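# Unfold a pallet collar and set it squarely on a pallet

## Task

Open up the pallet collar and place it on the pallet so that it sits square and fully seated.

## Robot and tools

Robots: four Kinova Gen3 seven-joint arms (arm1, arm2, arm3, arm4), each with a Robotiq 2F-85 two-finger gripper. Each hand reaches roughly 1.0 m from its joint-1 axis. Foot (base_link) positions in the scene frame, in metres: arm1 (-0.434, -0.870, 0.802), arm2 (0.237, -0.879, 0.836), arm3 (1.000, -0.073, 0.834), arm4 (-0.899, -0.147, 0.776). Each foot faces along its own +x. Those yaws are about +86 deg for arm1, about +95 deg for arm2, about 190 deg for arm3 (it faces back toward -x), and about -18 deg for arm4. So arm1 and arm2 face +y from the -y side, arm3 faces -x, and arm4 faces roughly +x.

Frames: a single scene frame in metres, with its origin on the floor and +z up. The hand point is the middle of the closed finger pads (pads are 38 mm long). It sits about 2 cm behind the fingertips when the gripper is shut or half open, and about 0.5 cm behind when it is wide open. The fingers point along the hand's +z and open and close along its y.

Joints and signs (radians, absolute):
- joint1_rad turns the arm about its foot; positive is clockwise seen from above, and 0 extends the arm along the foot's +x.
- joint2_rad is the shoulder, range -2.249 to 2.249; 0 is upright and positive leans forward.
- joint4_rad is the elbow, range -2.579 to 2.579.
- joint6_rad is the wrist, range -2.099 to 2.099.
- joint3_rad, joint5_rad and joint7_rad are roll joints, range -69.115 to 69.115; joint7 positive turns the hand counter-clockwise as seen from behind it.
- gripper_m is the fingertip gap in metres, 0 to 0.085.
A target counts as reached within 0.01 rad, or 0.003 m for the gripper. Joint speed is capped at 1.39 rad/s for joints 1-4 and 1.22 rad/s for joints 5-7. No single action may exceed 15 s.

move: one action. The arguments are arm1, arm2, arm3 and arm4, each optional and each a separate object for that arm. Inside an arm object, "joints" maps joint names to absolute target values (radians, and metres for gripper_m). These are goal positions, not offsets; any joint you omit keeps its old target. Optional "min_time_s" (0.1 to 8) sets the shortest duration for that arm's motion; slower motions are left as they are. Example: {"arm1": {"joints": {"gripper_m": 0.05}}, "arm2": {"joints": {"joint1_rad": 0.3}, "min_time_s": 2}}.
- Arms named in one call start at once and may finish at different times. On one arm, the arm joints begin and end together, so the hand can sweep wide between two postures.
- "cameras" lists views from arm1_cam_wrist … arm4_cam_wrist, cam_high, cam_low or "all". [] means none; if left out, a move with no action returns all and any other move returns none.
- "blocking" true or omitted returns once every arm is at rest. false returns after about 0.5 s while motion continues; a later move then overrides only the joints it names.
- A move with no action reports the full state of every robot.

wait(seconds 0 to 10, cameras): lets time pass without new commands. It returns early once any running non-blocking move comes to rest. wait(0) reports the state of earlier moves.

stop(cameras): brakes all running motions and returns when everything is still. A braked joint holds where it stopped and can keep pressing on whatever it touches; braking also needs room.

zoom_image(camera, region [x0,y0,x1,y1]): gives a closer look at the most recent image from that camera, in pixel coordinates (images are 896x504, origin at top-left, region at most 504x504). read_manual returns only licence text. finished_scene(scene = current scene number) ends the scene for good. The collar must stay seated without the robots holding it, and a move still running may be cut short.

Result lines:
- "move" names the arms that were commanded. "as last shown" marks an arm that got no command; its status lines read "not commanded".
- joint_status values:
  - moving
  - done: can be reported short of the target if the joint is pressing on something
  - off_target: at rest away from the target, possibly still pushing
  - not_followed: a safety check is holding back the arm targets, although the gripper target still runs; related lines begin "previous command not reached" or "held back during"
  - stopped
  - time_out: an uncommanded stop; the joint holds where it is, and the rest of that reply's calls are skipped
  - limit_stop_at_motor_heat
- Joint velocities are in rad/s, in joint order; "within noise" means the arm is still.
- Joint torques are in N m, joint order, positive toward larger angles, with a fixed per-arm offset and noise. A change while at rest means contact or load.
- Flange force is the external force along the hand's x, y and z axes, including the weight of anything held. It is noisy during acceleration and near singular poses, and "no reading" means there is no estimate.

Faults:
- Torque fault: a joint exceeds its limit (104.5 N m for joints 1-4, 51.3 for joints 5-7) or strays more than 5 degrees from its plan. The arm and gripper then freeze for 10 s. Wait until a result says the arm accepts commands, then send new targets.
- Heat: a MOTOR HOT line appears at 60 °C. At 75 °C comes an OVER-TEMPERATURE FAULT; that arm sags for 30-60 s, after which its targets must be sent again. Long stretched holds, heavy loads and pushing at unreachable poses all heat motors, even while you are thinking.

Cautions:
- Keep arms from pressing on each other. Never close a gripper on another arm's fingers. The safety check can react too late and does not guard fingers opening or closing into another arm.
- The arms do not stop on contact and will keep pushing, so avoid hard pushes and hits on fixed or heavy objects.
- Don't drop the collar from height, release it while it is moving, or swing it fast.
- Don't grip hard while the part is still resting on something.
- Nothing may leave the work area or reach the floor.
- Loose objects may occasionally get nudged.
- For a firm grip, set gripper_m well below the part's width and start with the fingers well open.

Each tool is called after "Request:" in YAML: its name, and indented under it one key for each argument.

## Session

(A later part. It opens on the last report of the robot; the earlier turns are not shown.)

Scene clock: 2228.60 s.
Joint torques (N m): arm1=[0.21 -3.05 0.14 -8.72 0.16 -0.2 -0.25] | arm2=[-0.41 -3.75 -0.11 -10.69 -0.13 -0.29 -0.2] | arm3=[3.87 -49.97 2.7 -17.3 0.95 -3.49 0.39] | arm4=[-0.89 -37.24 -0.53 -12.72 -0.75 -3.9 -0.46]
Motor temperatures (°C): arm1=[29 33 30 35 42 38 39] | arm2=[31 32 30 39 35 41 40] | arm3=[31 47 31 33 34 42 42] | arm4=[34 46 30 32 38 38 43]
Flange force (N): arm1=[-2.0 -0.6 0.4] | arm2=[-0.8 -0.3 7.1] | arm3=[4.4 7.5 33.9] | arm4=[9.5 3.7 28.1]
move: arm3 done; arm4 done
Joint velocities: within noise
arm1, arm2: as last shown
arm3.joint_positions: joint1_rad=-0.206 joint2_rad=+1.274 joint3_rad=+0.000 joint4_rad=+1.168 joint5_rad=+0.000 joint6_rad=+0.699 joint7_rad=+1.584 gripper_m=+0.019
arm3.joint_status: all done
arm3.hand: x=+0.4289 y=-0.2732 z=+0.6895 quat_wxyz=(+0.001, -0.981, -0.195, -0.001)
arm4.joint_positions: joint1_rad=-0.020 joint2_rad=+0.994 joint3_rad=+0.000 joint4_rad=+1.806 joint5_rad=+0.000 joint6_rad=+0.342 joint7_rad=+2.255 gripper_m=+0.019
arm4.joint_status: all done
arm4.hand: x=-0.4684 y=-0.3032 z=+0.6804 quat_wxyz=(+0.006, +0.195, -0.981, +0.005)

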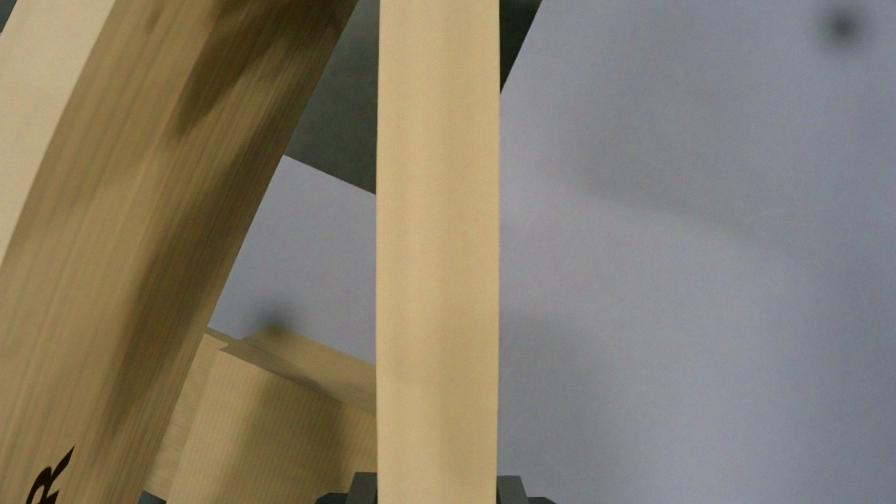

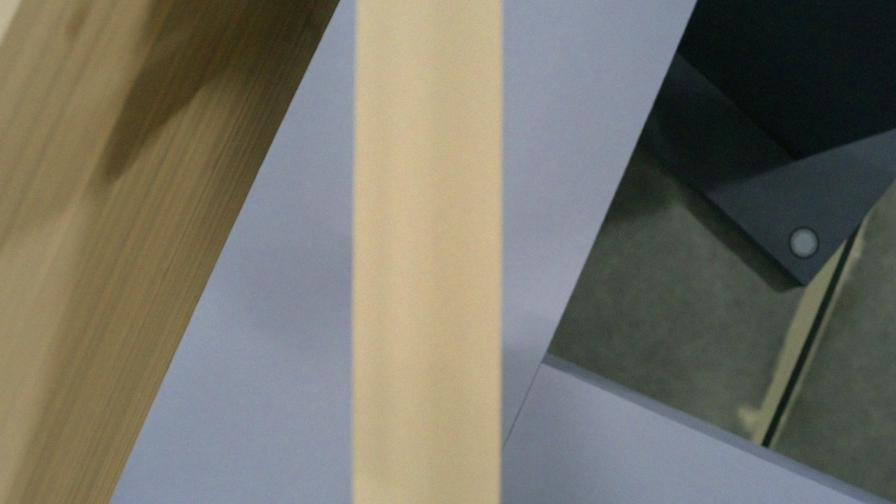

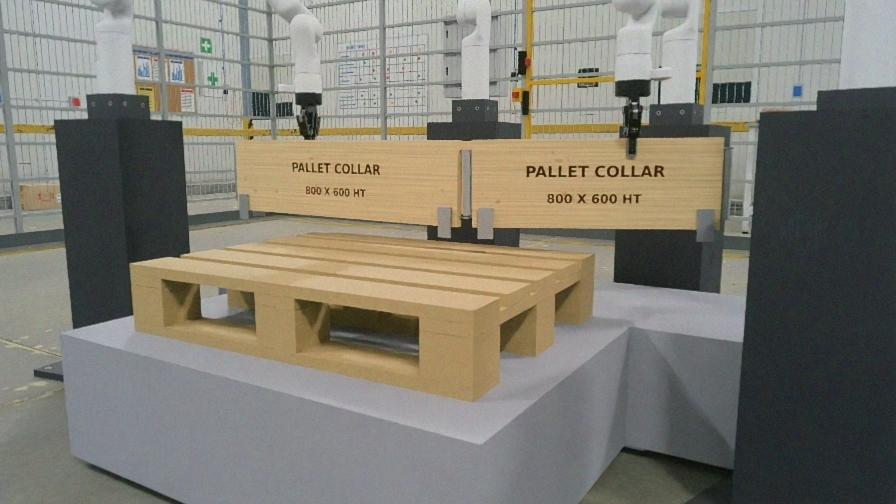

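Request:
move:
  arm3: {"joints":{"joint1_rad":-0.0397,"joint2_rad":1.2456,"joint4_rad":1.2551,"joint6_rad":0.6409,"joint7_rad":2.0541},"min_time_s":2.5}
  arm4: {"joints":{"joint1_rad":-0.134,"joint2_rad":0.9922,"joint4_rad":1.8036,"joint6_rad":0.3458,"joint7_rad":2.4437},"min_time_s":2.5}

Request:
move:
  arm3: {"joints":{"joint1_rad":0.127,"joint2_rad":1.2519,"joint4_rad":1.2343,"joint6_rad":0.6554,"joint7_rad":2.5236},"min_time_s":2.5}
  arm4: {"joints":{"joint1_rad":-0.2553,"joint2_rad":0.9997,"joint4_rad":1.7645,"joint6_rad":0.3773,"joint7_rad":2.6252},"min_time_s":2.5}
  cameras: ["cam_low","cam_high"]

Request:
move:
  arm3: {"joints":{"joint1_rad":0.2781,"joint2_rad":1.29,"joint4_rad":1.1209,"joint6_rad":0.7308,"joint7_rad":2.9775},"min_time_s":2.5}
  arm4: {"joints":{"joint1_rad":-0.38,"joint2_rad":1.0187,"joint4_rad":1.6839,"joint6_rad":0.439,"joint7_rad":2.8033},"min_time_s":2.5}
  cameras: ["cam_low","cam_high","arm3_cam_wrist","arm4_cam_wrist"]

Scene clock: 2248.67 s.
Joint torques (N m): arm1=[0.26 -3.01 0.15 -8.73 0.14 -0.09 -0.28] | arm2=[-0.39 -3.78 -0.08 -10.69 -0.11 -0.27 -0.17] | arm3=[4.65 -54.42 3.05 -23.8 0.26 -7.3 -0.33] | arm4=[-0.99 -42.6 -1.01 -21.02 -1.71 -8.26 -1.3]
Motor temperatures (°C): arm1=[29 33 30 35 42 38 39] | arm2=[31 32 30 39 35 41 40] | arm3=[31 47 31 33 34 42 42] | arm4=[34 45 30 32 38 38 43]
Flange force (N): arm1=[-2.0 -0.7 0.8] | arm2=[-0.6 -0.3 7.2] | arm3=[12.4 16.0 34.3] | arm4=[18.1 14.6 28.4]
move: arm3 done; arm4 done
Joint velocities: within noise
arm1: as last shown
arm2.joint_positions: joint1_rad=+0.000 joint2_rad=-0.300 joint3_rad=+0.000 joint4_rad=+1.500 joint5_rad=+0.000 joint6_rad=+1.900 joint7_rad=-0.398 gripper_m=+0.085
arm2.joint_status: not commanded
arm2.hand: x=+0.2477 y=-0.6973 z=+1.3264 quat_wxyz=(+0.009, -0.150, -0.988, -0.021)
arm3.joint_positions: joint1_rad=-0.040 joint2_rad=+1.249 joint3_rad=+0.000 joint4_rad=+1.255 joint5_rad=+0.000 joint6_rad=+0.641 joint7_rad=+2.054 gripper_m=+0.019
arm3.joint_status: all done
arm3.hand: x=+0.4226 y=-0.1715 z=+0.6878 quat_wxyz=(+0.001, -0.940, -0.341, -0.002)
arm4.joint_positions: joint1_rad=-0.134 joint2_rad=+0.992 joint3_rad=+0.000 joint4_rad=+1.804 joint5_rad=+0.000 joint6_rad=+0.346 joint7_rad=+2.444 gripper_m=+0.019
arm4.joint_status: all done
arm4.hand: x=-0.4529 y=-0.2533 z=+0.6806 quat_wxyz=(+0.007, +0.341, -0.940, +0.004)
pictures: none

Scene clock: 2251.47 s.
Joint torques (N m): arm1=[0.19 -3 0.16 -8.61 0.16 -0.11 -0.27] | arm2=[-0.38 -3.77 -0.12 -10.71 -0.11 -0.29 -0.19] | arm3=[3.15 -63.28 0.58 -33.87 -1.8 -12.71 -1.8] | arm4=[0.78 -48.73 0.47 -31.15 -2.93 -13.26 -2.61]
Motor temperatures (°C): arm1=[29 33 30 35 42 38 39] | arm2=[31 32 30 39 35 41 40] | arm3=[31 47 31 33 34 42 42] | arm4=[34 46 30 33 38 39 43]
Flange force (N): arm1=[-2.1 -0.6 0.2] | arm2=[-0.7 -0.3 7.2] | arm3=[16.9 30.6 36.4] | arm4=[21.7 33.0 27.1]
move: arm3 done; arm4 done
TORQUE WARNING: arm3's joint2_rad reached its warning level (56.7 N m). A warning alone does not stop the arm.
Joint velocities: within noise
arm1.joint_positions: joint1_rad=-0.266 joint2_rad=-0.322 joint3_rad=-0.070 joint4_rad=+1.467 joint5_rad=-0.025 joint6_rad=+1.972 joint7_rad=+1.690 gripper_m=+0.085
arm1.joint_status: not commanded
arm1.hand: x=-0.4586 y=-0.7148 z=+1.3058 quat_wxyz=(-0.007, +0.831, -0.556, -0.015)
arm2: as last shown
arm3.joint_positions: joint1_rad=+0.127 joint2_rad=+1.252 joint3_rad=+0.000 joint4_rad=+1.234 joint5_rad=+0.000 joint6_rad=+0.655 joint7_rad=+2.524 gripper_m=+0.019
arm3.joint_status: all done
arm3.hand: x=+0.4083 y=-0.0746 z=+0.6902 quat_wxyz=(+0.001, -0.878, -0.478, -0.001)
arm4.joint_positions: joint1_rad=-0.255 joint2_rad=+1.000 joint3_rad=+0.000 joint4_rad=+1.764 joint5_rad=+0.000 joint6_rad=+0.377 joint7_rad=+2.625 gripper_m=+0.019
arm4.joint_status: all done
arm4.hand: x=-0.4323 y=-0.1991 z=+0.6806 quat_wxyz=(+0.007, +0.478, -0.878, +0.003)
pictures: cam_high, cam_low

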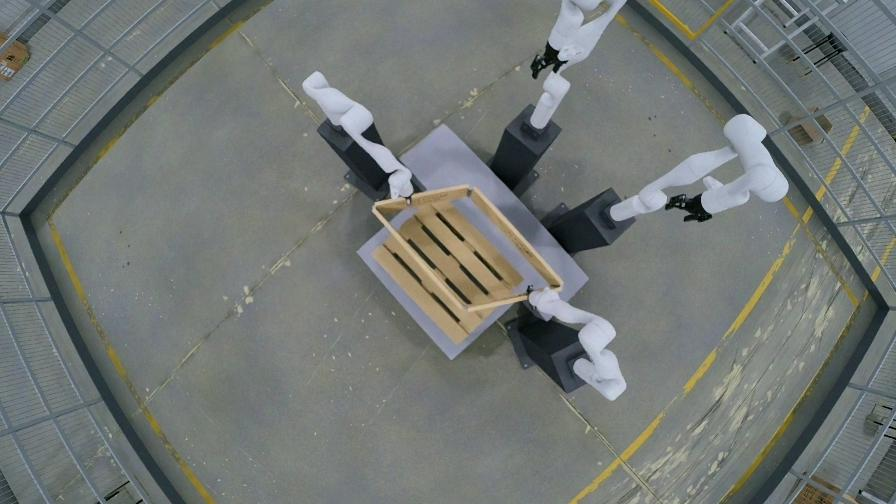

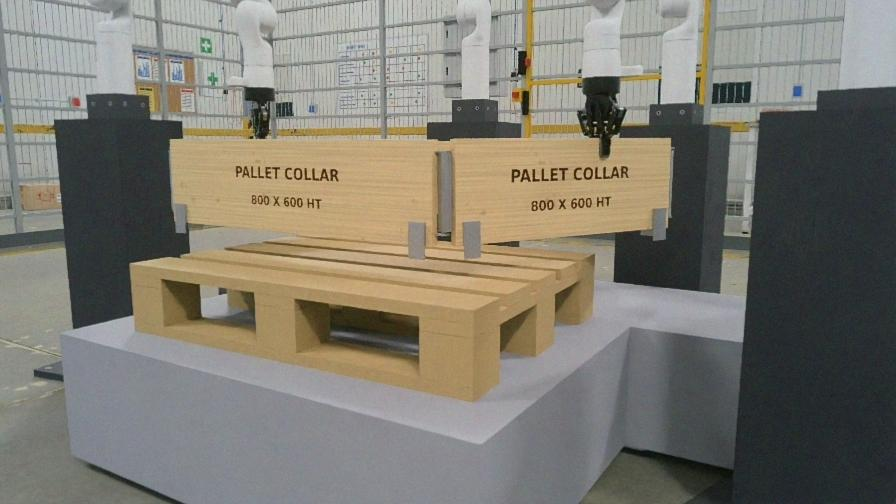

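Scene clock: 2254.27 s.
Joint torques (N m): arm1=[0.23 -2.98 0.14 -8.63 0.09 -0.08 -0.22] | arm2=[-0.4 -3.79 -0.09 -10.65 -0.11 -0.25 -0.15] | arm3=[-1 -66.17 -3.7 -35.58 -3.79 -13.27 -2.51] | arm4=[3.88 -50.25 3.62 -33.05 -2.96 -13.6 -3.28]
Motor temperatures (°C): arm1=[29 33 30 35 42 38 39] | arm2=[31 32 30 39 35 41 40] | arm3=[31 48 31 33 34 42 42] | arm4=[34 46 30 33 38 39 43]
Flange force (N): arm1=[-2.1 -0.6 0.4] | arm2=[-0.5 -0.2 7.1] | arm3=[9.9 34.7 37.4] | arm4=[11.7 41.3 26.5]
move: arm3 done; arm4 done
TORQUE WARNING: arm3's joint2_rad reached its warning level (56.7 N m). A warning alone does not stop the arm.
Joint velocities: within noise
arm1, arm2: as last shown
arm3.joint_positions: joint1_rad=+0.278 joint2_rad=+1.290 joint3_rad=+0.000 joint4_rad=+1.121 joint5_rad=+0.000 joint6_rad=+0.731 joint7_rad=+2.978 gripper_m=+0.019
arm3.joint_status: all done
arm3.hand: x=+0.3921 y=+0.0169 z=+0.6902 quat_wxyz=(+0.001, -0.796, -0.605, -0.001)
arm4.joint_positions: joint1_rad=-0.380 joint2_rad=+1.019 joint3_rad=+0.000 joint4_rad=+1.684 joint5_rad=+0.000 joint6_rad=+0.439 joint7_rad=+2.803 gripper_m=+0.019
arm4.joint_status: all done
arm4.hand: x=-0.4077 y=-0.1390 z=+0.6805 quat_wxyz=(+0.008, +0.605, -0.796, +0.002)
pictures: arm3_cam_wrist, arm4_cam_wrist, cam_high, cam_low

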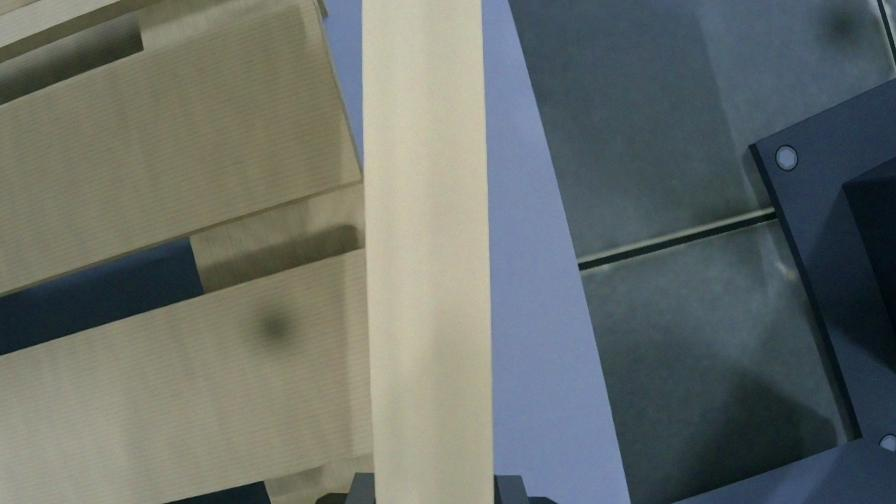

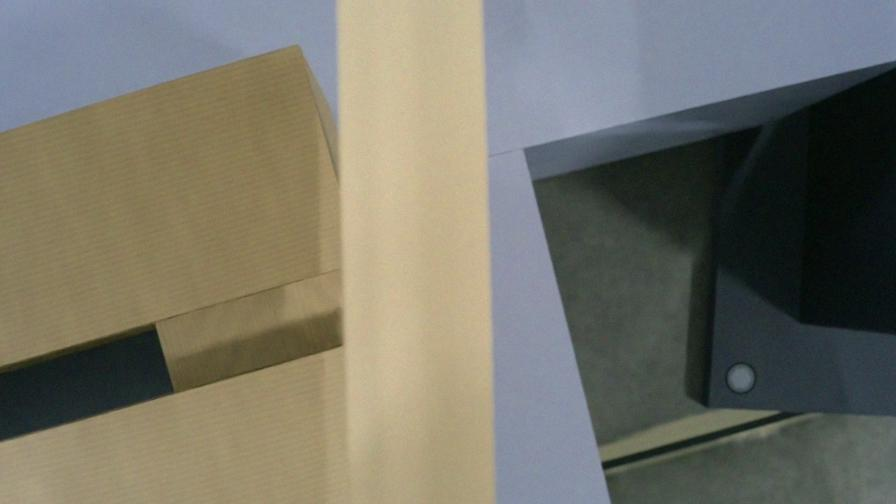

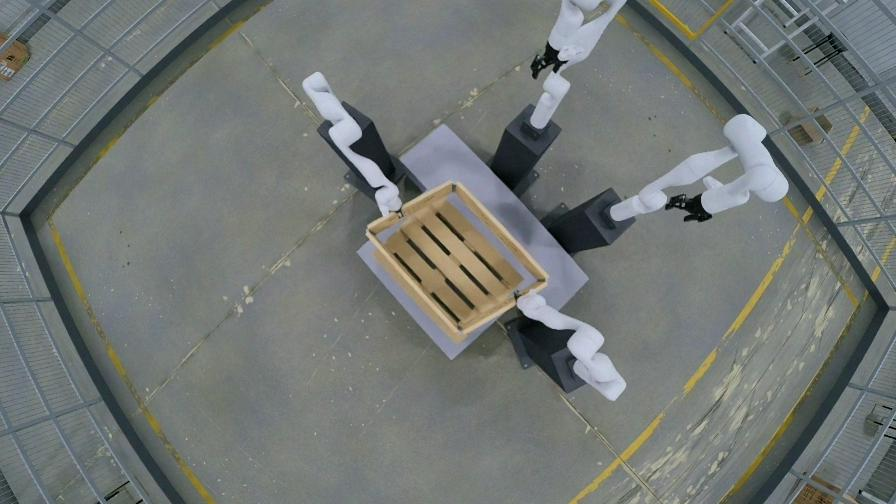

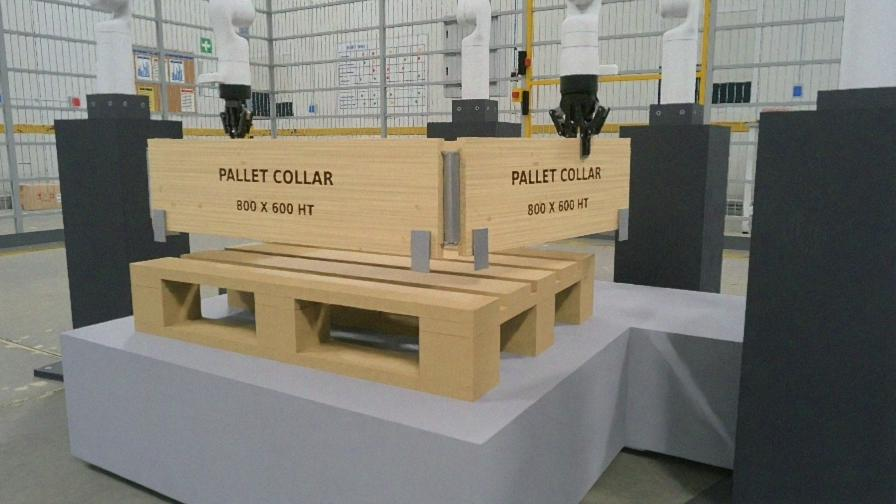

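Request:
move:
  arm3: {"joints":{"joint1_rad":0.4124,"joint2_rad":1.334,"joint4_rad":0.9959,"joint6_rad":0.8118,"joint7_rad":3.3886},"min_time_s":3}
  arm4: {"joints":{"joint1_rad":-0.5059,"joint2_rad":1.0386,"joint4_rad":1.6062,"joint6_rad":0.4967,"joint7_rad":2.9542},"min_time_s":3}
  arm1: {"joints":{"joint1_rad":0.177,"joint2_rad":0.5491,"joint3_rad":0,"joint4_rad":1.1315,"joint5_rad":0,"joint6_rad":1.461,"joint7_rad":1.8172},"min_time_s":3}
  arm2: {"joints":{"joint1_rad":0.1311,"joint2_rad":0.5341,"joint3_rad":0,"joint4_rad":1.2669,"joint5_rad":0,"joint6_rad":1.3406,"joint7_rad":1.6057},"min_time_s":3}
  cameras: ["all"]

Scene clock: 2396.13 s.
Joint torques (N m): arm1=[0.01 -21.26 0.27 -9.33 0.12 0.02 -0.24] | arm2=[-0.45 -19.7 0.28 -10.81 -0.08 -0.03 -0.19] | arm3=[2.92 -39.27 1.45 -3.54 1.5 5.58 1.84] | arm4=[-1.68 -28.2 -1.33 3.21 0.28 6.42 1.04]
Motor temperatures (°C): arm1=[29 33 30 35 42 38 39] | arm2=[31 32 30 39 35 41 39] | arm3=[31 59 31 38 34 47 42] | arm4=[34 48 30 36 38 42 43]
Flange force (N): arm1=[-2.8 -1.0 1.6] | arm2=[6.8 -0.4 5.2] | arm3=[-0.8 -24.2 33.1] | arm4=[-0.7 -18.7 27.8]
move: arm1 done; arm2 done; arm3 done; arm4 done
TORQUE WARNING: arm3's joint2_rad reached its warning level (56.7 N m). A warning alone does not stop the arm.
Joint velocities: within noise
arm1.joint_positions: joint1_rad=+0.177 joint2_rad=+0.549 joint3_rad=+0.000 joint4_rad=+1.131 joint5_rad=+0.000 joint6_rad=+1.461 joint7_rad=+1.817 gripper_m=+0.085
arm1.joint_status: all done
arm1.hand: x=-0.2779 y=-0.3615 z=+1.1015 quat_wxyz=(+0.001, +0.707, -0.707, -0.005)
arm2.joint_positions: joint1_rad=+0.131 joint2_rad=+0.534 joint3_rad=+0.000 joint4_rad=+1.267 joint5_rad=+0.000 joint6_rad=+1.341 joint7_rad=+1.606 gripper_m=+0.085
arm2.joint_status: all done
arm2.hand: x=+0.2815 y=-0.3608 z=+1.1013 quat_wxyz=(+0.002, +0.707, -0.707, -0.004)
arm3.joint_positions: joint1_rad=+0.412 joint2_rad=+1.334 joint3_rad=+0.000 joint4_rad=+0.996 joint5_rad=+0.000 joint6_rad=+0.812 joint7_rad=+3.389 gripper_m=+0.019
arm3.joint_status: all done
arm3.hand: x=+0.3872 y=+0.1029 z=+0.6902 quat_wxyz=(+0.000, -0.705, -0.709, -0.001)
arm4.joint_positions: joint1_rad=-0.506 joint2_rad=+1.039 joint3_rad=+0.000 joint4_rad=+1.606 joint5_rad=+0.000 joint6_rad=+0.497 joint7_rad=+2.954 gripper_m=+0.019
arm4.joint_status: all done
arm4.hand: x=-0.3924 y=-0.0733 z=+0.6806 quat_wxyz=(+0.008, +0.709, -0.705, +0.001)
pictures: arm1_cam_wrist, arm2_cam_wrist, arm3_cam_wrist, arm4_cam_wrist, cam_high, cam_low

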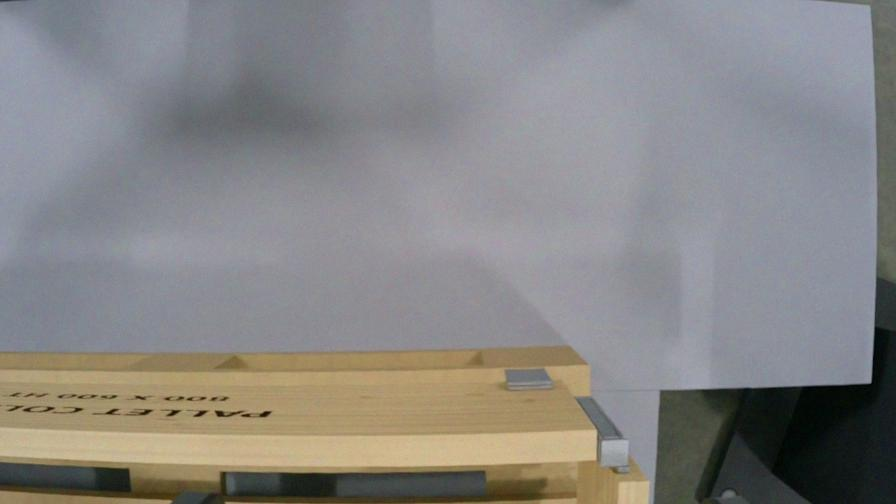

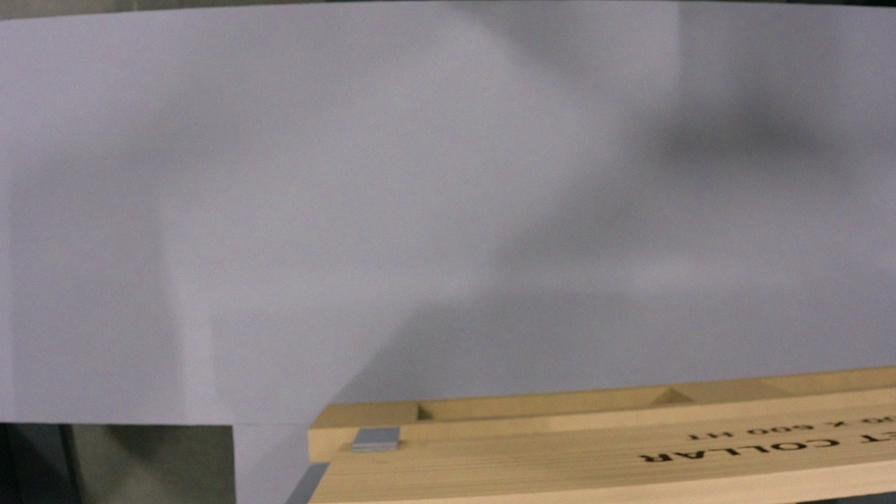

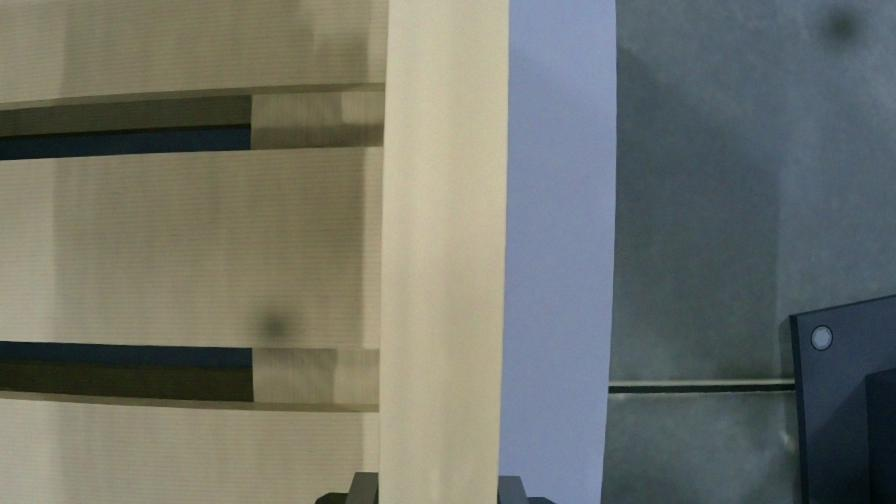

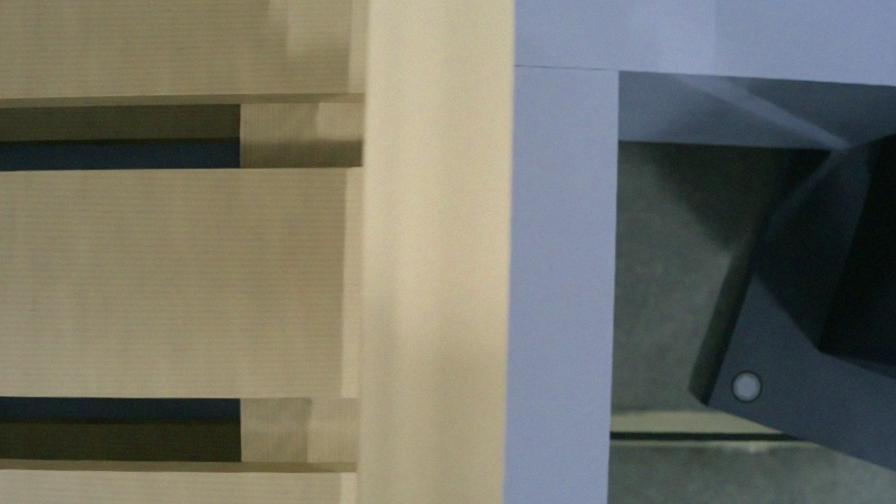

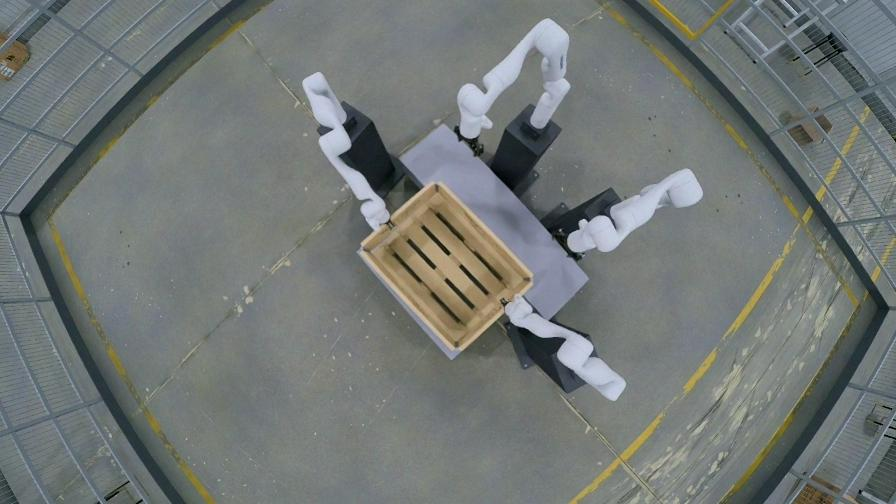

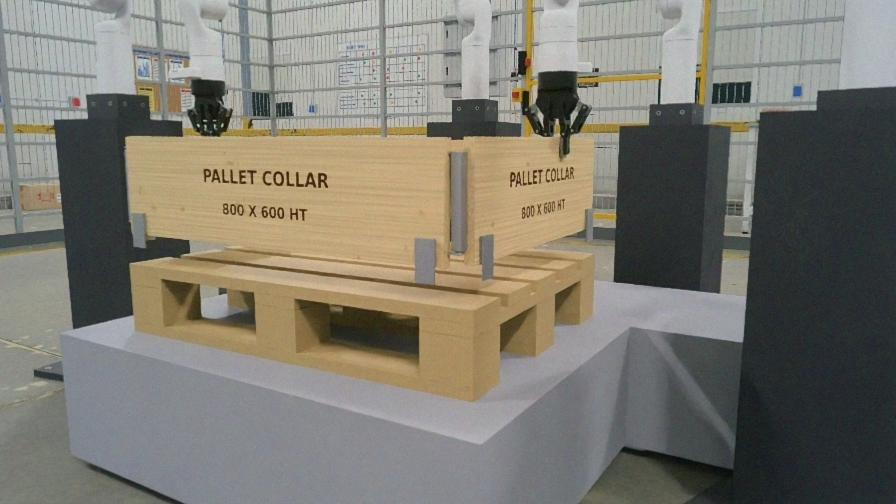

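Request:
zoom_image:
  camera: "arm1_cam_wrist"
  region: [440, 330, 680, 504]

Request:
zoom_image:
  camera: "arm2_cam_wrist"
  region: [280, 384, 490, 504]

Request:
zoom_image:
  camera: "cam_low"
  region: [390, 190, 620, 330]

Scaled by 2.100 from the camera's image (finer frame: 1280x720).

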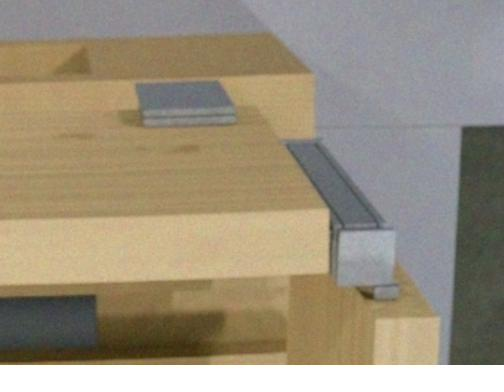

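Scaled by 2.400 from the camera's image (finer frame: 1280x720).

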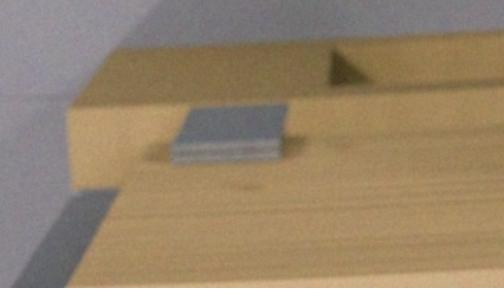

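Scaled by 2.191 from the camera's image (finer frame: 1280x720).

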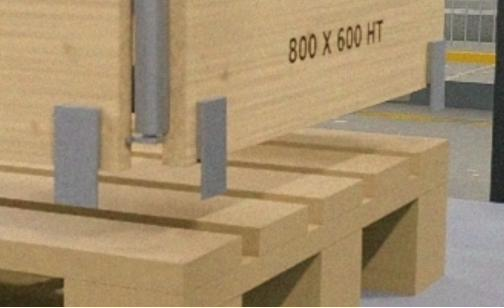

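Request:
move:
  arm3: {"joints":{"joint1_rad":0.4089,"joint2_rad":1.3376,"joint4_rad":0.9859,"joint6_rad":0.818,"joint7_rad":3.3851},"min_time_s":1.5}
  arm4: {"joints":{"joint1_rad":-0.497,"joint2_rad":1.0404,"joint4_rad":1.6005,"joint6_rad":0.5007,"joint7_rad":2.9631},"min_time_s":1.5}
  arm1: {"joints":{"joint1_rad":-0.208,"joint2_rad":0.4966,"joint4_rad":1.2195,"joint6_rad":1.4256,"joint7_rad":-0.1386},"min_time_s":2}
  arm2: {"joints":{"joint1_rad":0.4906,"joint2_rad":0.6686,"joint4_rad":1.0289,"joint6_rad":1.4441,"joint7_rad":3.536},"min_time_s":2}
  cameras: ["arm1_cam_wrist","arm2_cam_wrist"]

Request:
zoom_image:
  camera: "arm1_cam_wrist"
  region: [420, 300, 720, 504]

Request:
zoom_image:
  camera: "arm2_cam_wrist"
  region: [200, 300, 500, 504]

Scene clock: 2517.73 s.
Joint torques (N m): arm1=[0.17 -20.28 0.3 -9.41 0.07 -0.1 -0.23] | arm2=[-0.47 -22.12 0.34 -11.05 -0.02 -0.13 -0.18] | arm3=[0.85 -46.11 -0.83 -11.44 -0.27 1.09 0.61] | arm4=[0.83 -34.04 0.94 -6.05 -0.4 1.47 -0.2]
Motor temperatures (°C): arm1=[29 34 30 35 42 38 39] | arm2=[31 32 30 39 35 41 40] | arm3=[31 47 31 34 34 45 42] | arm4=[34 44 30 34 38 41 43]
Flange force (N): arm1=[0.3 2.7 1.7] | arm2=[-2.8 8.2 5.5] | arm3=[0.1 -9.1 34.0] | arm4=[-1.0 -2.9 27.4]
move: arm1 done; arm2 done; arm3 done; arm4 done
Joint velocities: within noise
arm1.joint_positions: joint1_rad=-0.208 joint2_rad=+0.497 joint3_rad=+0.000 joint4_rad=+1.219 joint5_rad=+0.000 joint6_rad=+1.426 joint7_rad=-0.139 gripper_m=+0.085
arm1.joint_status: all done
arm1.hand: x=-0.4778 y=-0.3615 z=+1.1034 quat_wxyz=(+0.005, +0.000, -1.000, -0.003)
arm2.joint_positions: joint1_rad=+0.491 joint2_rad=+0.669 joint3_rad=+0.000 joint4_rad=+1.029 joint5_rad=+0.000 joint6_rad=+1.444 joint7_rad=+3.536 gripper_m=+0.085
arm2.joint_status: all done
arm2.hand: x=+0.4815 y=-0.3606 z=+1.0997 quat_wxyz=(-0.001, +1.000, +0.000, -0.004)
arm3.joint_positions: joint1_rad=+0.409 joint2_rad=+1.338 joint3_rad=+0.000 joint4_rad=+0.986 joint5_rad=+0.000 joint6_rad=+0.818 joint7_rad=+3.385 gripper_m=+0.019
arm3.joint_status: all done
arm3.hand: x=+0.3849 y=+0.1012 z=+0.6902 quat_wxyz=(+0.001, -0.705, -0.709, -0.001)
arm4.joint_positions: joint1_rad=-0.497 joint2_rad=+1.040 joint3_rad=+0.000 joint4_rad=+1.600 joint5_rad=+0.000 joint6_rad=+0.501 joint7_rad=+2.963 gripper_m=+0.019
arm4.joint_status: all done
arm4.hand: x=-0.3904 y=-0.0775 z=+0.6805 quat_wxyz=(+0.008, +0.709, -0.705, +0.001)

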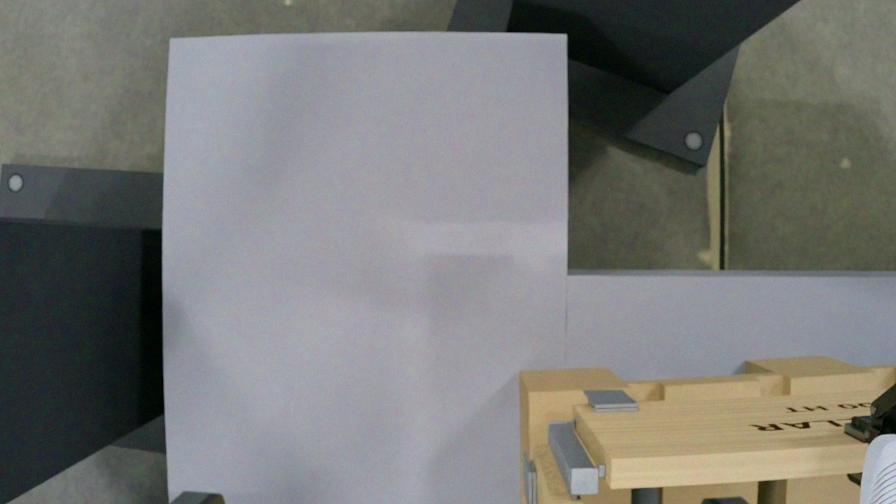

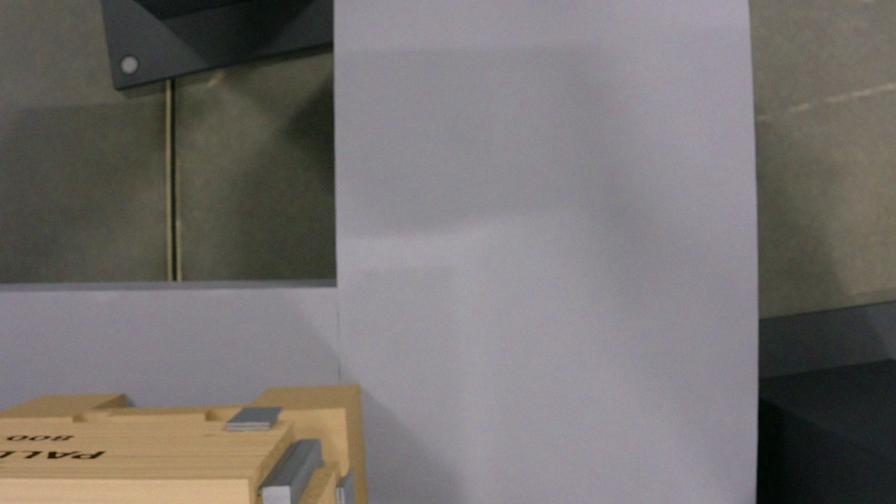

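Scaled by 1.680 from the camera's image (finer frame: 1280x720).

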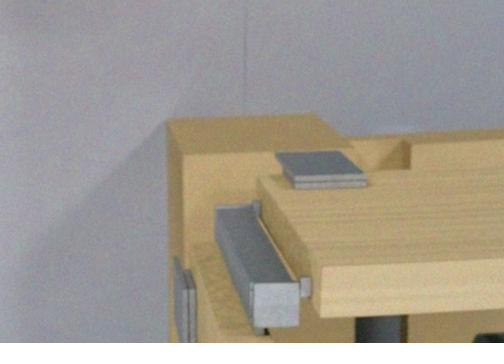

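Scaled by 1.680 from the camera's image (finer frame: 1280x720).

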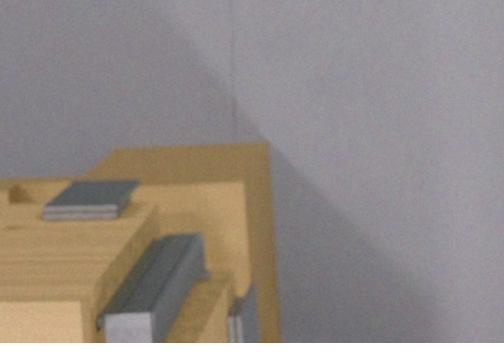

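Request:
move:
  arm3: {"joints":{"joint1_rad":0.4105,"joint2_rad":1.3772,"joint4_rad":0.9617,"joint6_rad":0.8027,"joint7_rad":3.3867},"min_time_s":2}
  arm4: {"joints":{"joint1_rad":-0.5037,"joint2_rad":1.0832,"joint4_rad":1.5877,"joint6_rad":0.4707,"joint7_rad":2.9564},"min_time_s":2}
  cameras: ["arm1_cam_wrist","arm2_cam_wrist","cam_low"]

Request:
zoom_image:
  camera: "arm1_cam_wrist"
  region: [500, 360, 660, 504]

Request:
zoom_image:
  camera: "arm2_cam_wrist"
  region: [220, 370, 380, 504]

Request:
zoom_image:
  camera: "cam_low"
  region: [390, 200, 530, 320]

Request:
zoom_image:
  camera: "cam_low"
  region: [110, 190, 250, 310]

Scene clock: 2565.77 s.
Joint torques (N m): arm1=[0.14 -20.33 0.32 -9.37 0.08 -0.14 -0.25] | arm2=[-0.48 -22.15 0.32 -11.12 -0.05 -0.16 -0.17] | arm3=[1.18 -45.55 -0.52 -10.25 -0.07 1.67 0.79] | arm4=[0.35 -33.07 0.49 -4.01 -0.28 2.34 0.05]
Motor temperatures (°C): arm1=[29 35 30 35 42 38 39] | arm2=[31 33 30 39 35 41 40] | arm3=[31 47 31 34 34 44 42] | arm4=[34 44 30 34 38 40 43]
Flange force (N): arm1=[0.3 3.0 1.5] | arm2=[-2.9 8.4 5.6] | arm3=[0.1 -11.6 34.7] | arm4=[-0.9 -5.3 27.4]
move: arm3 done; arm4 done
Joint velocities: within noise
arm1, arm2: as last shown
arm3.joint_positions: joint1_rad=+0.410 joint2_rad=+1.377 joint3_rad=+0.000 joint4_rad=+0.962 joint5_rad=+0.000 joint6_rad=+0.803 joint7_rad=+3.387 gripper_m=+0.019
arm3.joint_status: all done
arm3.hand: x=+0.3850 y=+0.1022 z=+0.6704 quat_wxyz=(+0.001, -0.705, -0.709, -0.001)
arm4.joint_positions: joint1_rad=-0.504 joint2_rad=+1.083 joint3_rad=+0.000 joint4_rad=+1.588 joint5_rad=+0.000 joint6_rad=+0.471 joint7_rad=+2.956 gripper_m=+0.019
arm4.joint_status: all done
arm4.hand: x=-0.3907 y=-0.0743 z=+0.6603 quat_wxyz=(+0.008, +0.709, -0.705, +0.001)

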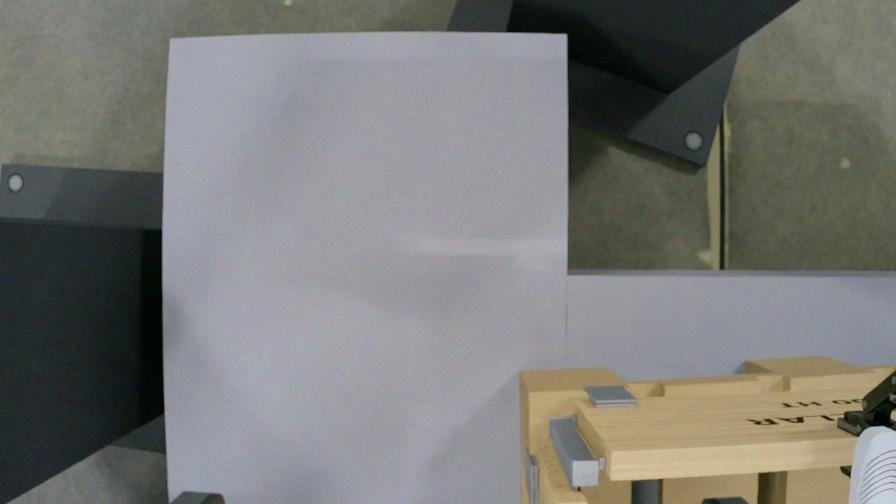

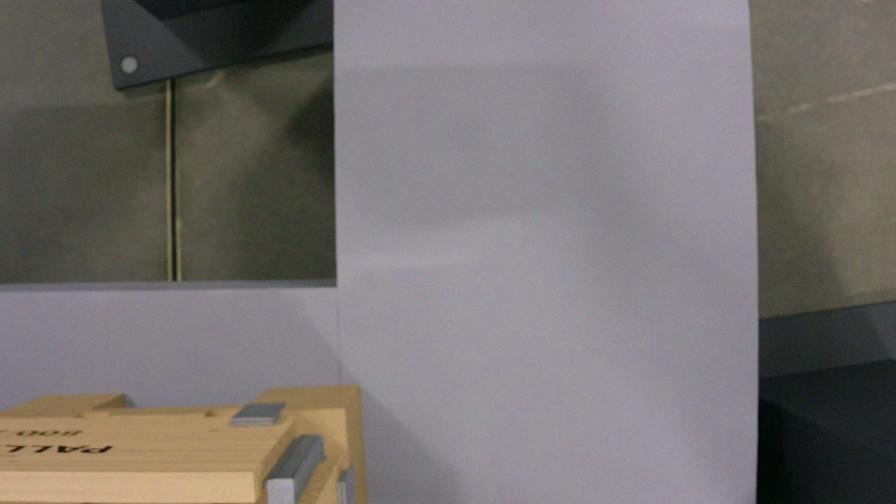

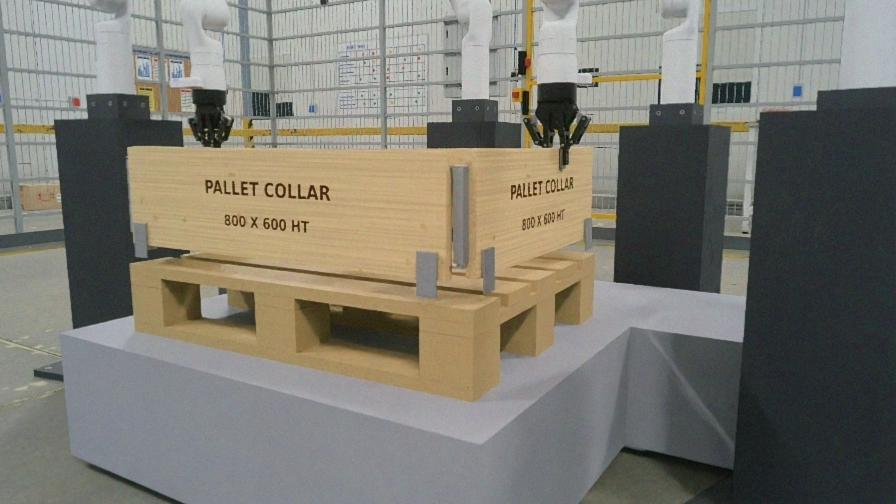

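Scaled by 3.150 from the camera's image (finer frame: 1280x720).

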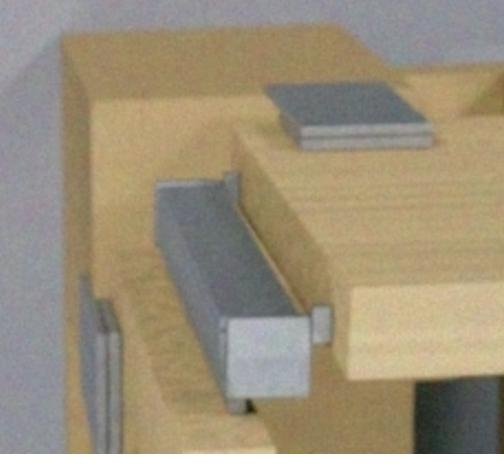

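Scaled by 3.150 from the camera's image (finer frame: 1280x720).

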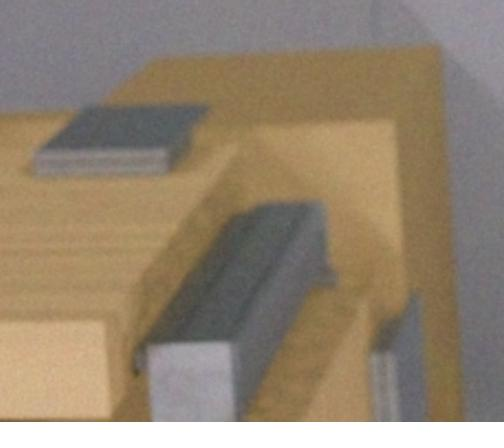

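Scaled by 3.600 from the camera's image (finer frame: 1280x720).

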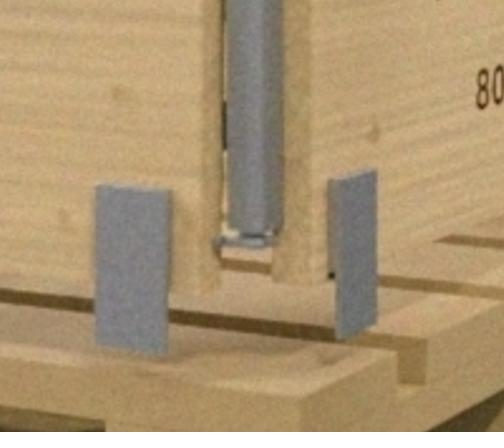

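Scaled by 3.600 from the camera's image (finer frame: 1280x720).

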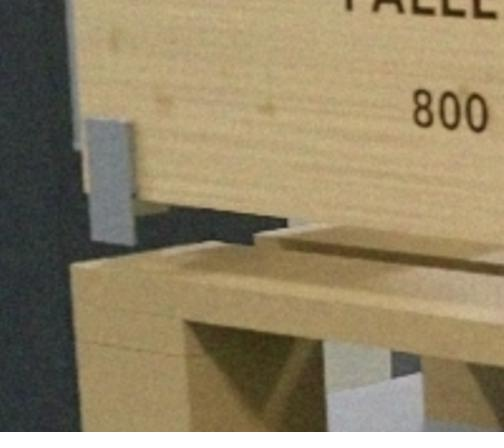

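Request:
move:
  arm3: {"joints":{"joint1_rad":0.4088,"joint2_rad":1.4088,"joint4_rad":0.9357,"joint6_rad":0.7971,"joint7_rad":3.385},"min_time_s":2}
  arm4: {"joints":{"joint1_rad":-0.5028,"joint2_rad":1.1114,"joint4_rad":1.5835,"joint6_rad":0.4466,"joint7_rad":2.9573},"min_time_s":2}
  cameras: ["arm1_cam_wrist","arm2_cam_wrist","cam_low"]

Request:
zoom_image:
  camera: "arm1_cam_wrist"
  region: [500, 360, 660, 504]

Request:
zoom_image:
  camera: "arm2_cam_wrist"
  region: [220, 370, 380, 504]

Request:
zoom_image:
  camera: "cam_low"
  region: [400, 220, 520, 330]

Request:
zoom_image:
  camera: "cam_low"
  region: [115, 200, 215, 300]

Scene clock: 2663.10 s.
Joint torques (N m): arm1=[0.17 -20.26 0.28 -9.42 0.09 -0.13 -0.24] | arm2=[-0.48 -22.14 0.33 -11.06 0 -0.13 -0.2] | arm3=[1.2 -44.98 -0.48 -9.78 0 1.85 0.8] | arm4=[0.4 -33.35 0.64 -3.83 -0.18 2.17 -0.03]
Motor temperatures (°C): arm1=[29 37 30 35 42 38 39] | arm2=[30 33 30 39 35 41 40] | arm3=[31 45 31 33 34 44 42] | arm4=[34 43 30 33 38 40 43]
Flange force (N): arm1=[0.3 2.6 1.6] | arm2=[-2.7 8.2 5.5] | arm3=[0.1 -12.0 34.2] | arm4=[-0.9 -5.4 27.7]
move: arm3 done; arm4 done
Joint velocities: within noise
arm1, arm2: as last shown
arm3.joint_positions: joint1_rad=+0.409 joint2_rad=+1.409 joint3_rad=+0.000 joint4_rad=+0.936 joint5_rad=+0.000 joint6_rad=+0.797 joint7_rad=+3.385 gripper_m=+0.019
arm3.joint_status: all done
arm3.hand: x=+0.3836 y=+0.1015 z=+0.6561 quat_wxyz=(+0.001, -0.705, -0.709, -0.001)
arm4.joint_positions: joint1_rad=-0.503 joint2_rad=+1.111 joint3_rad=+0.000 joint4_rad=+1.583 joint5_rad=+0.000 joint6_rad=+0.447 joint7_rad=+2.957 gripper_m=+0.019
arm4.joint_status: all done
arm4.hand: x=-0.3920 y=-0.0752 z=+0.6465 quat_wxyz=(+0.008, +0.709, -0.705, +0.001)

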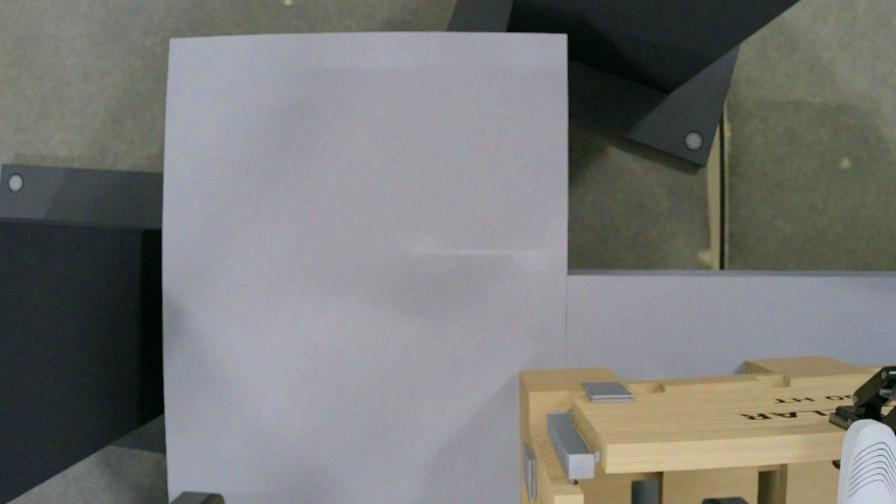

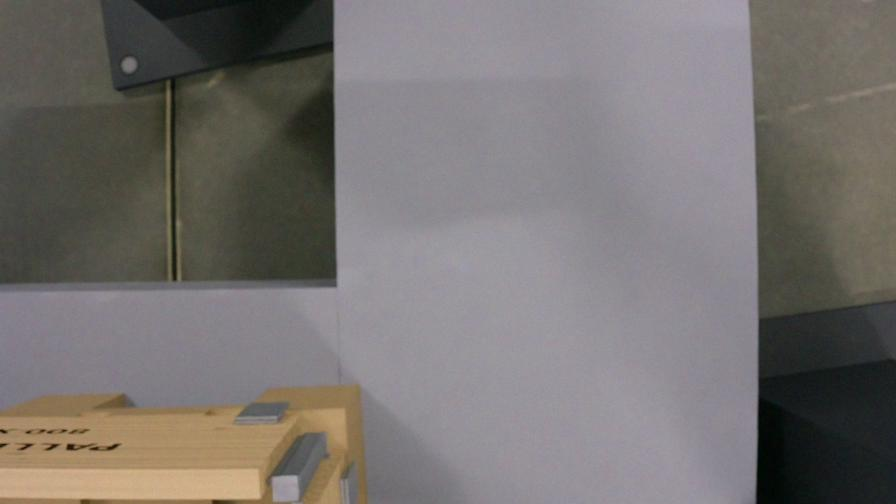

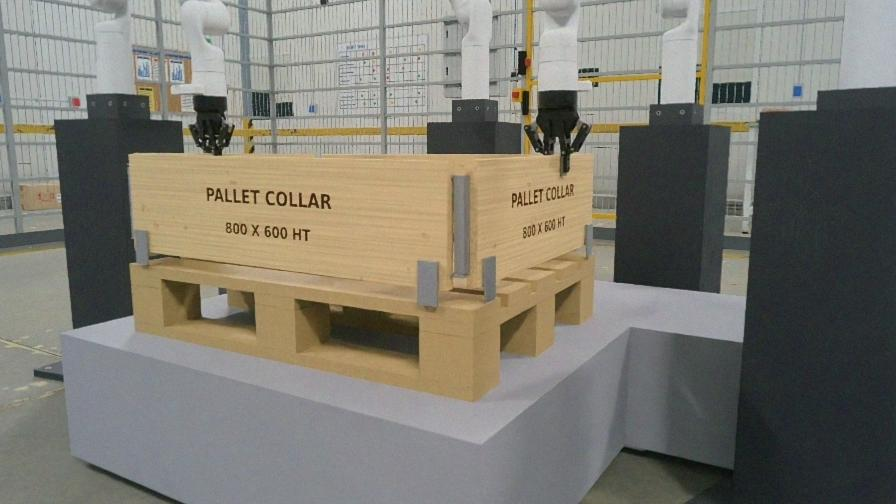

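Scaled by 3.150 from the camera's image (finer frame: 1280x720).

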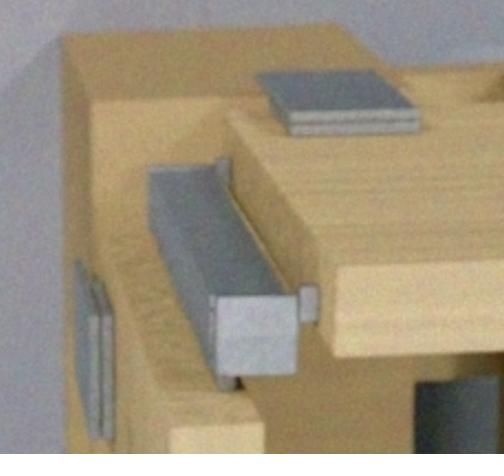

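Scaled by 3.150 from the camera's image (finer frame: 1280x720).

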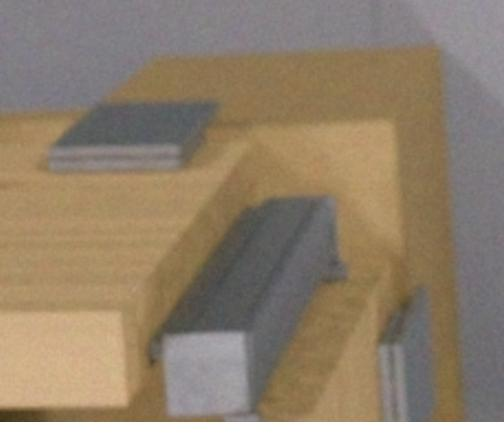

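Scaled by 4.200 from the camera's image (finer frame: 1280x720).

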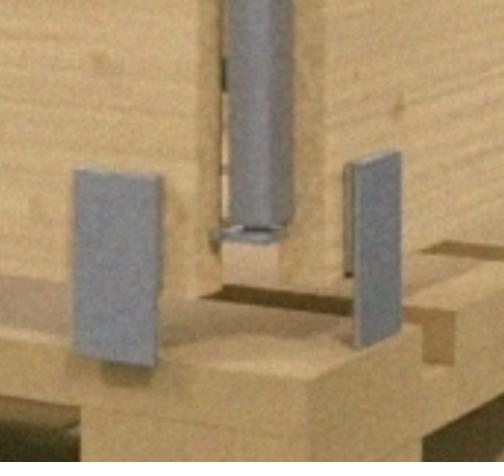

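Scaled by 5.040 from the camera's image (finer frame: 1280x720).

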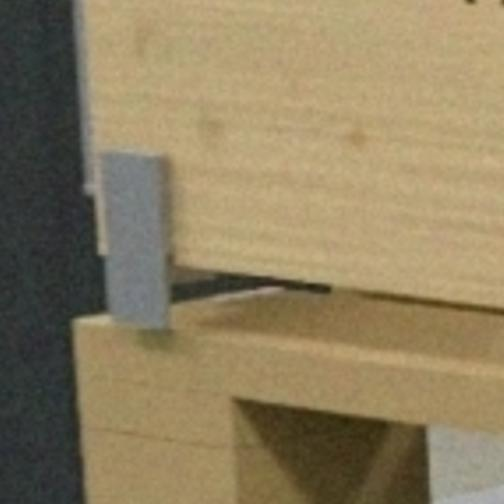

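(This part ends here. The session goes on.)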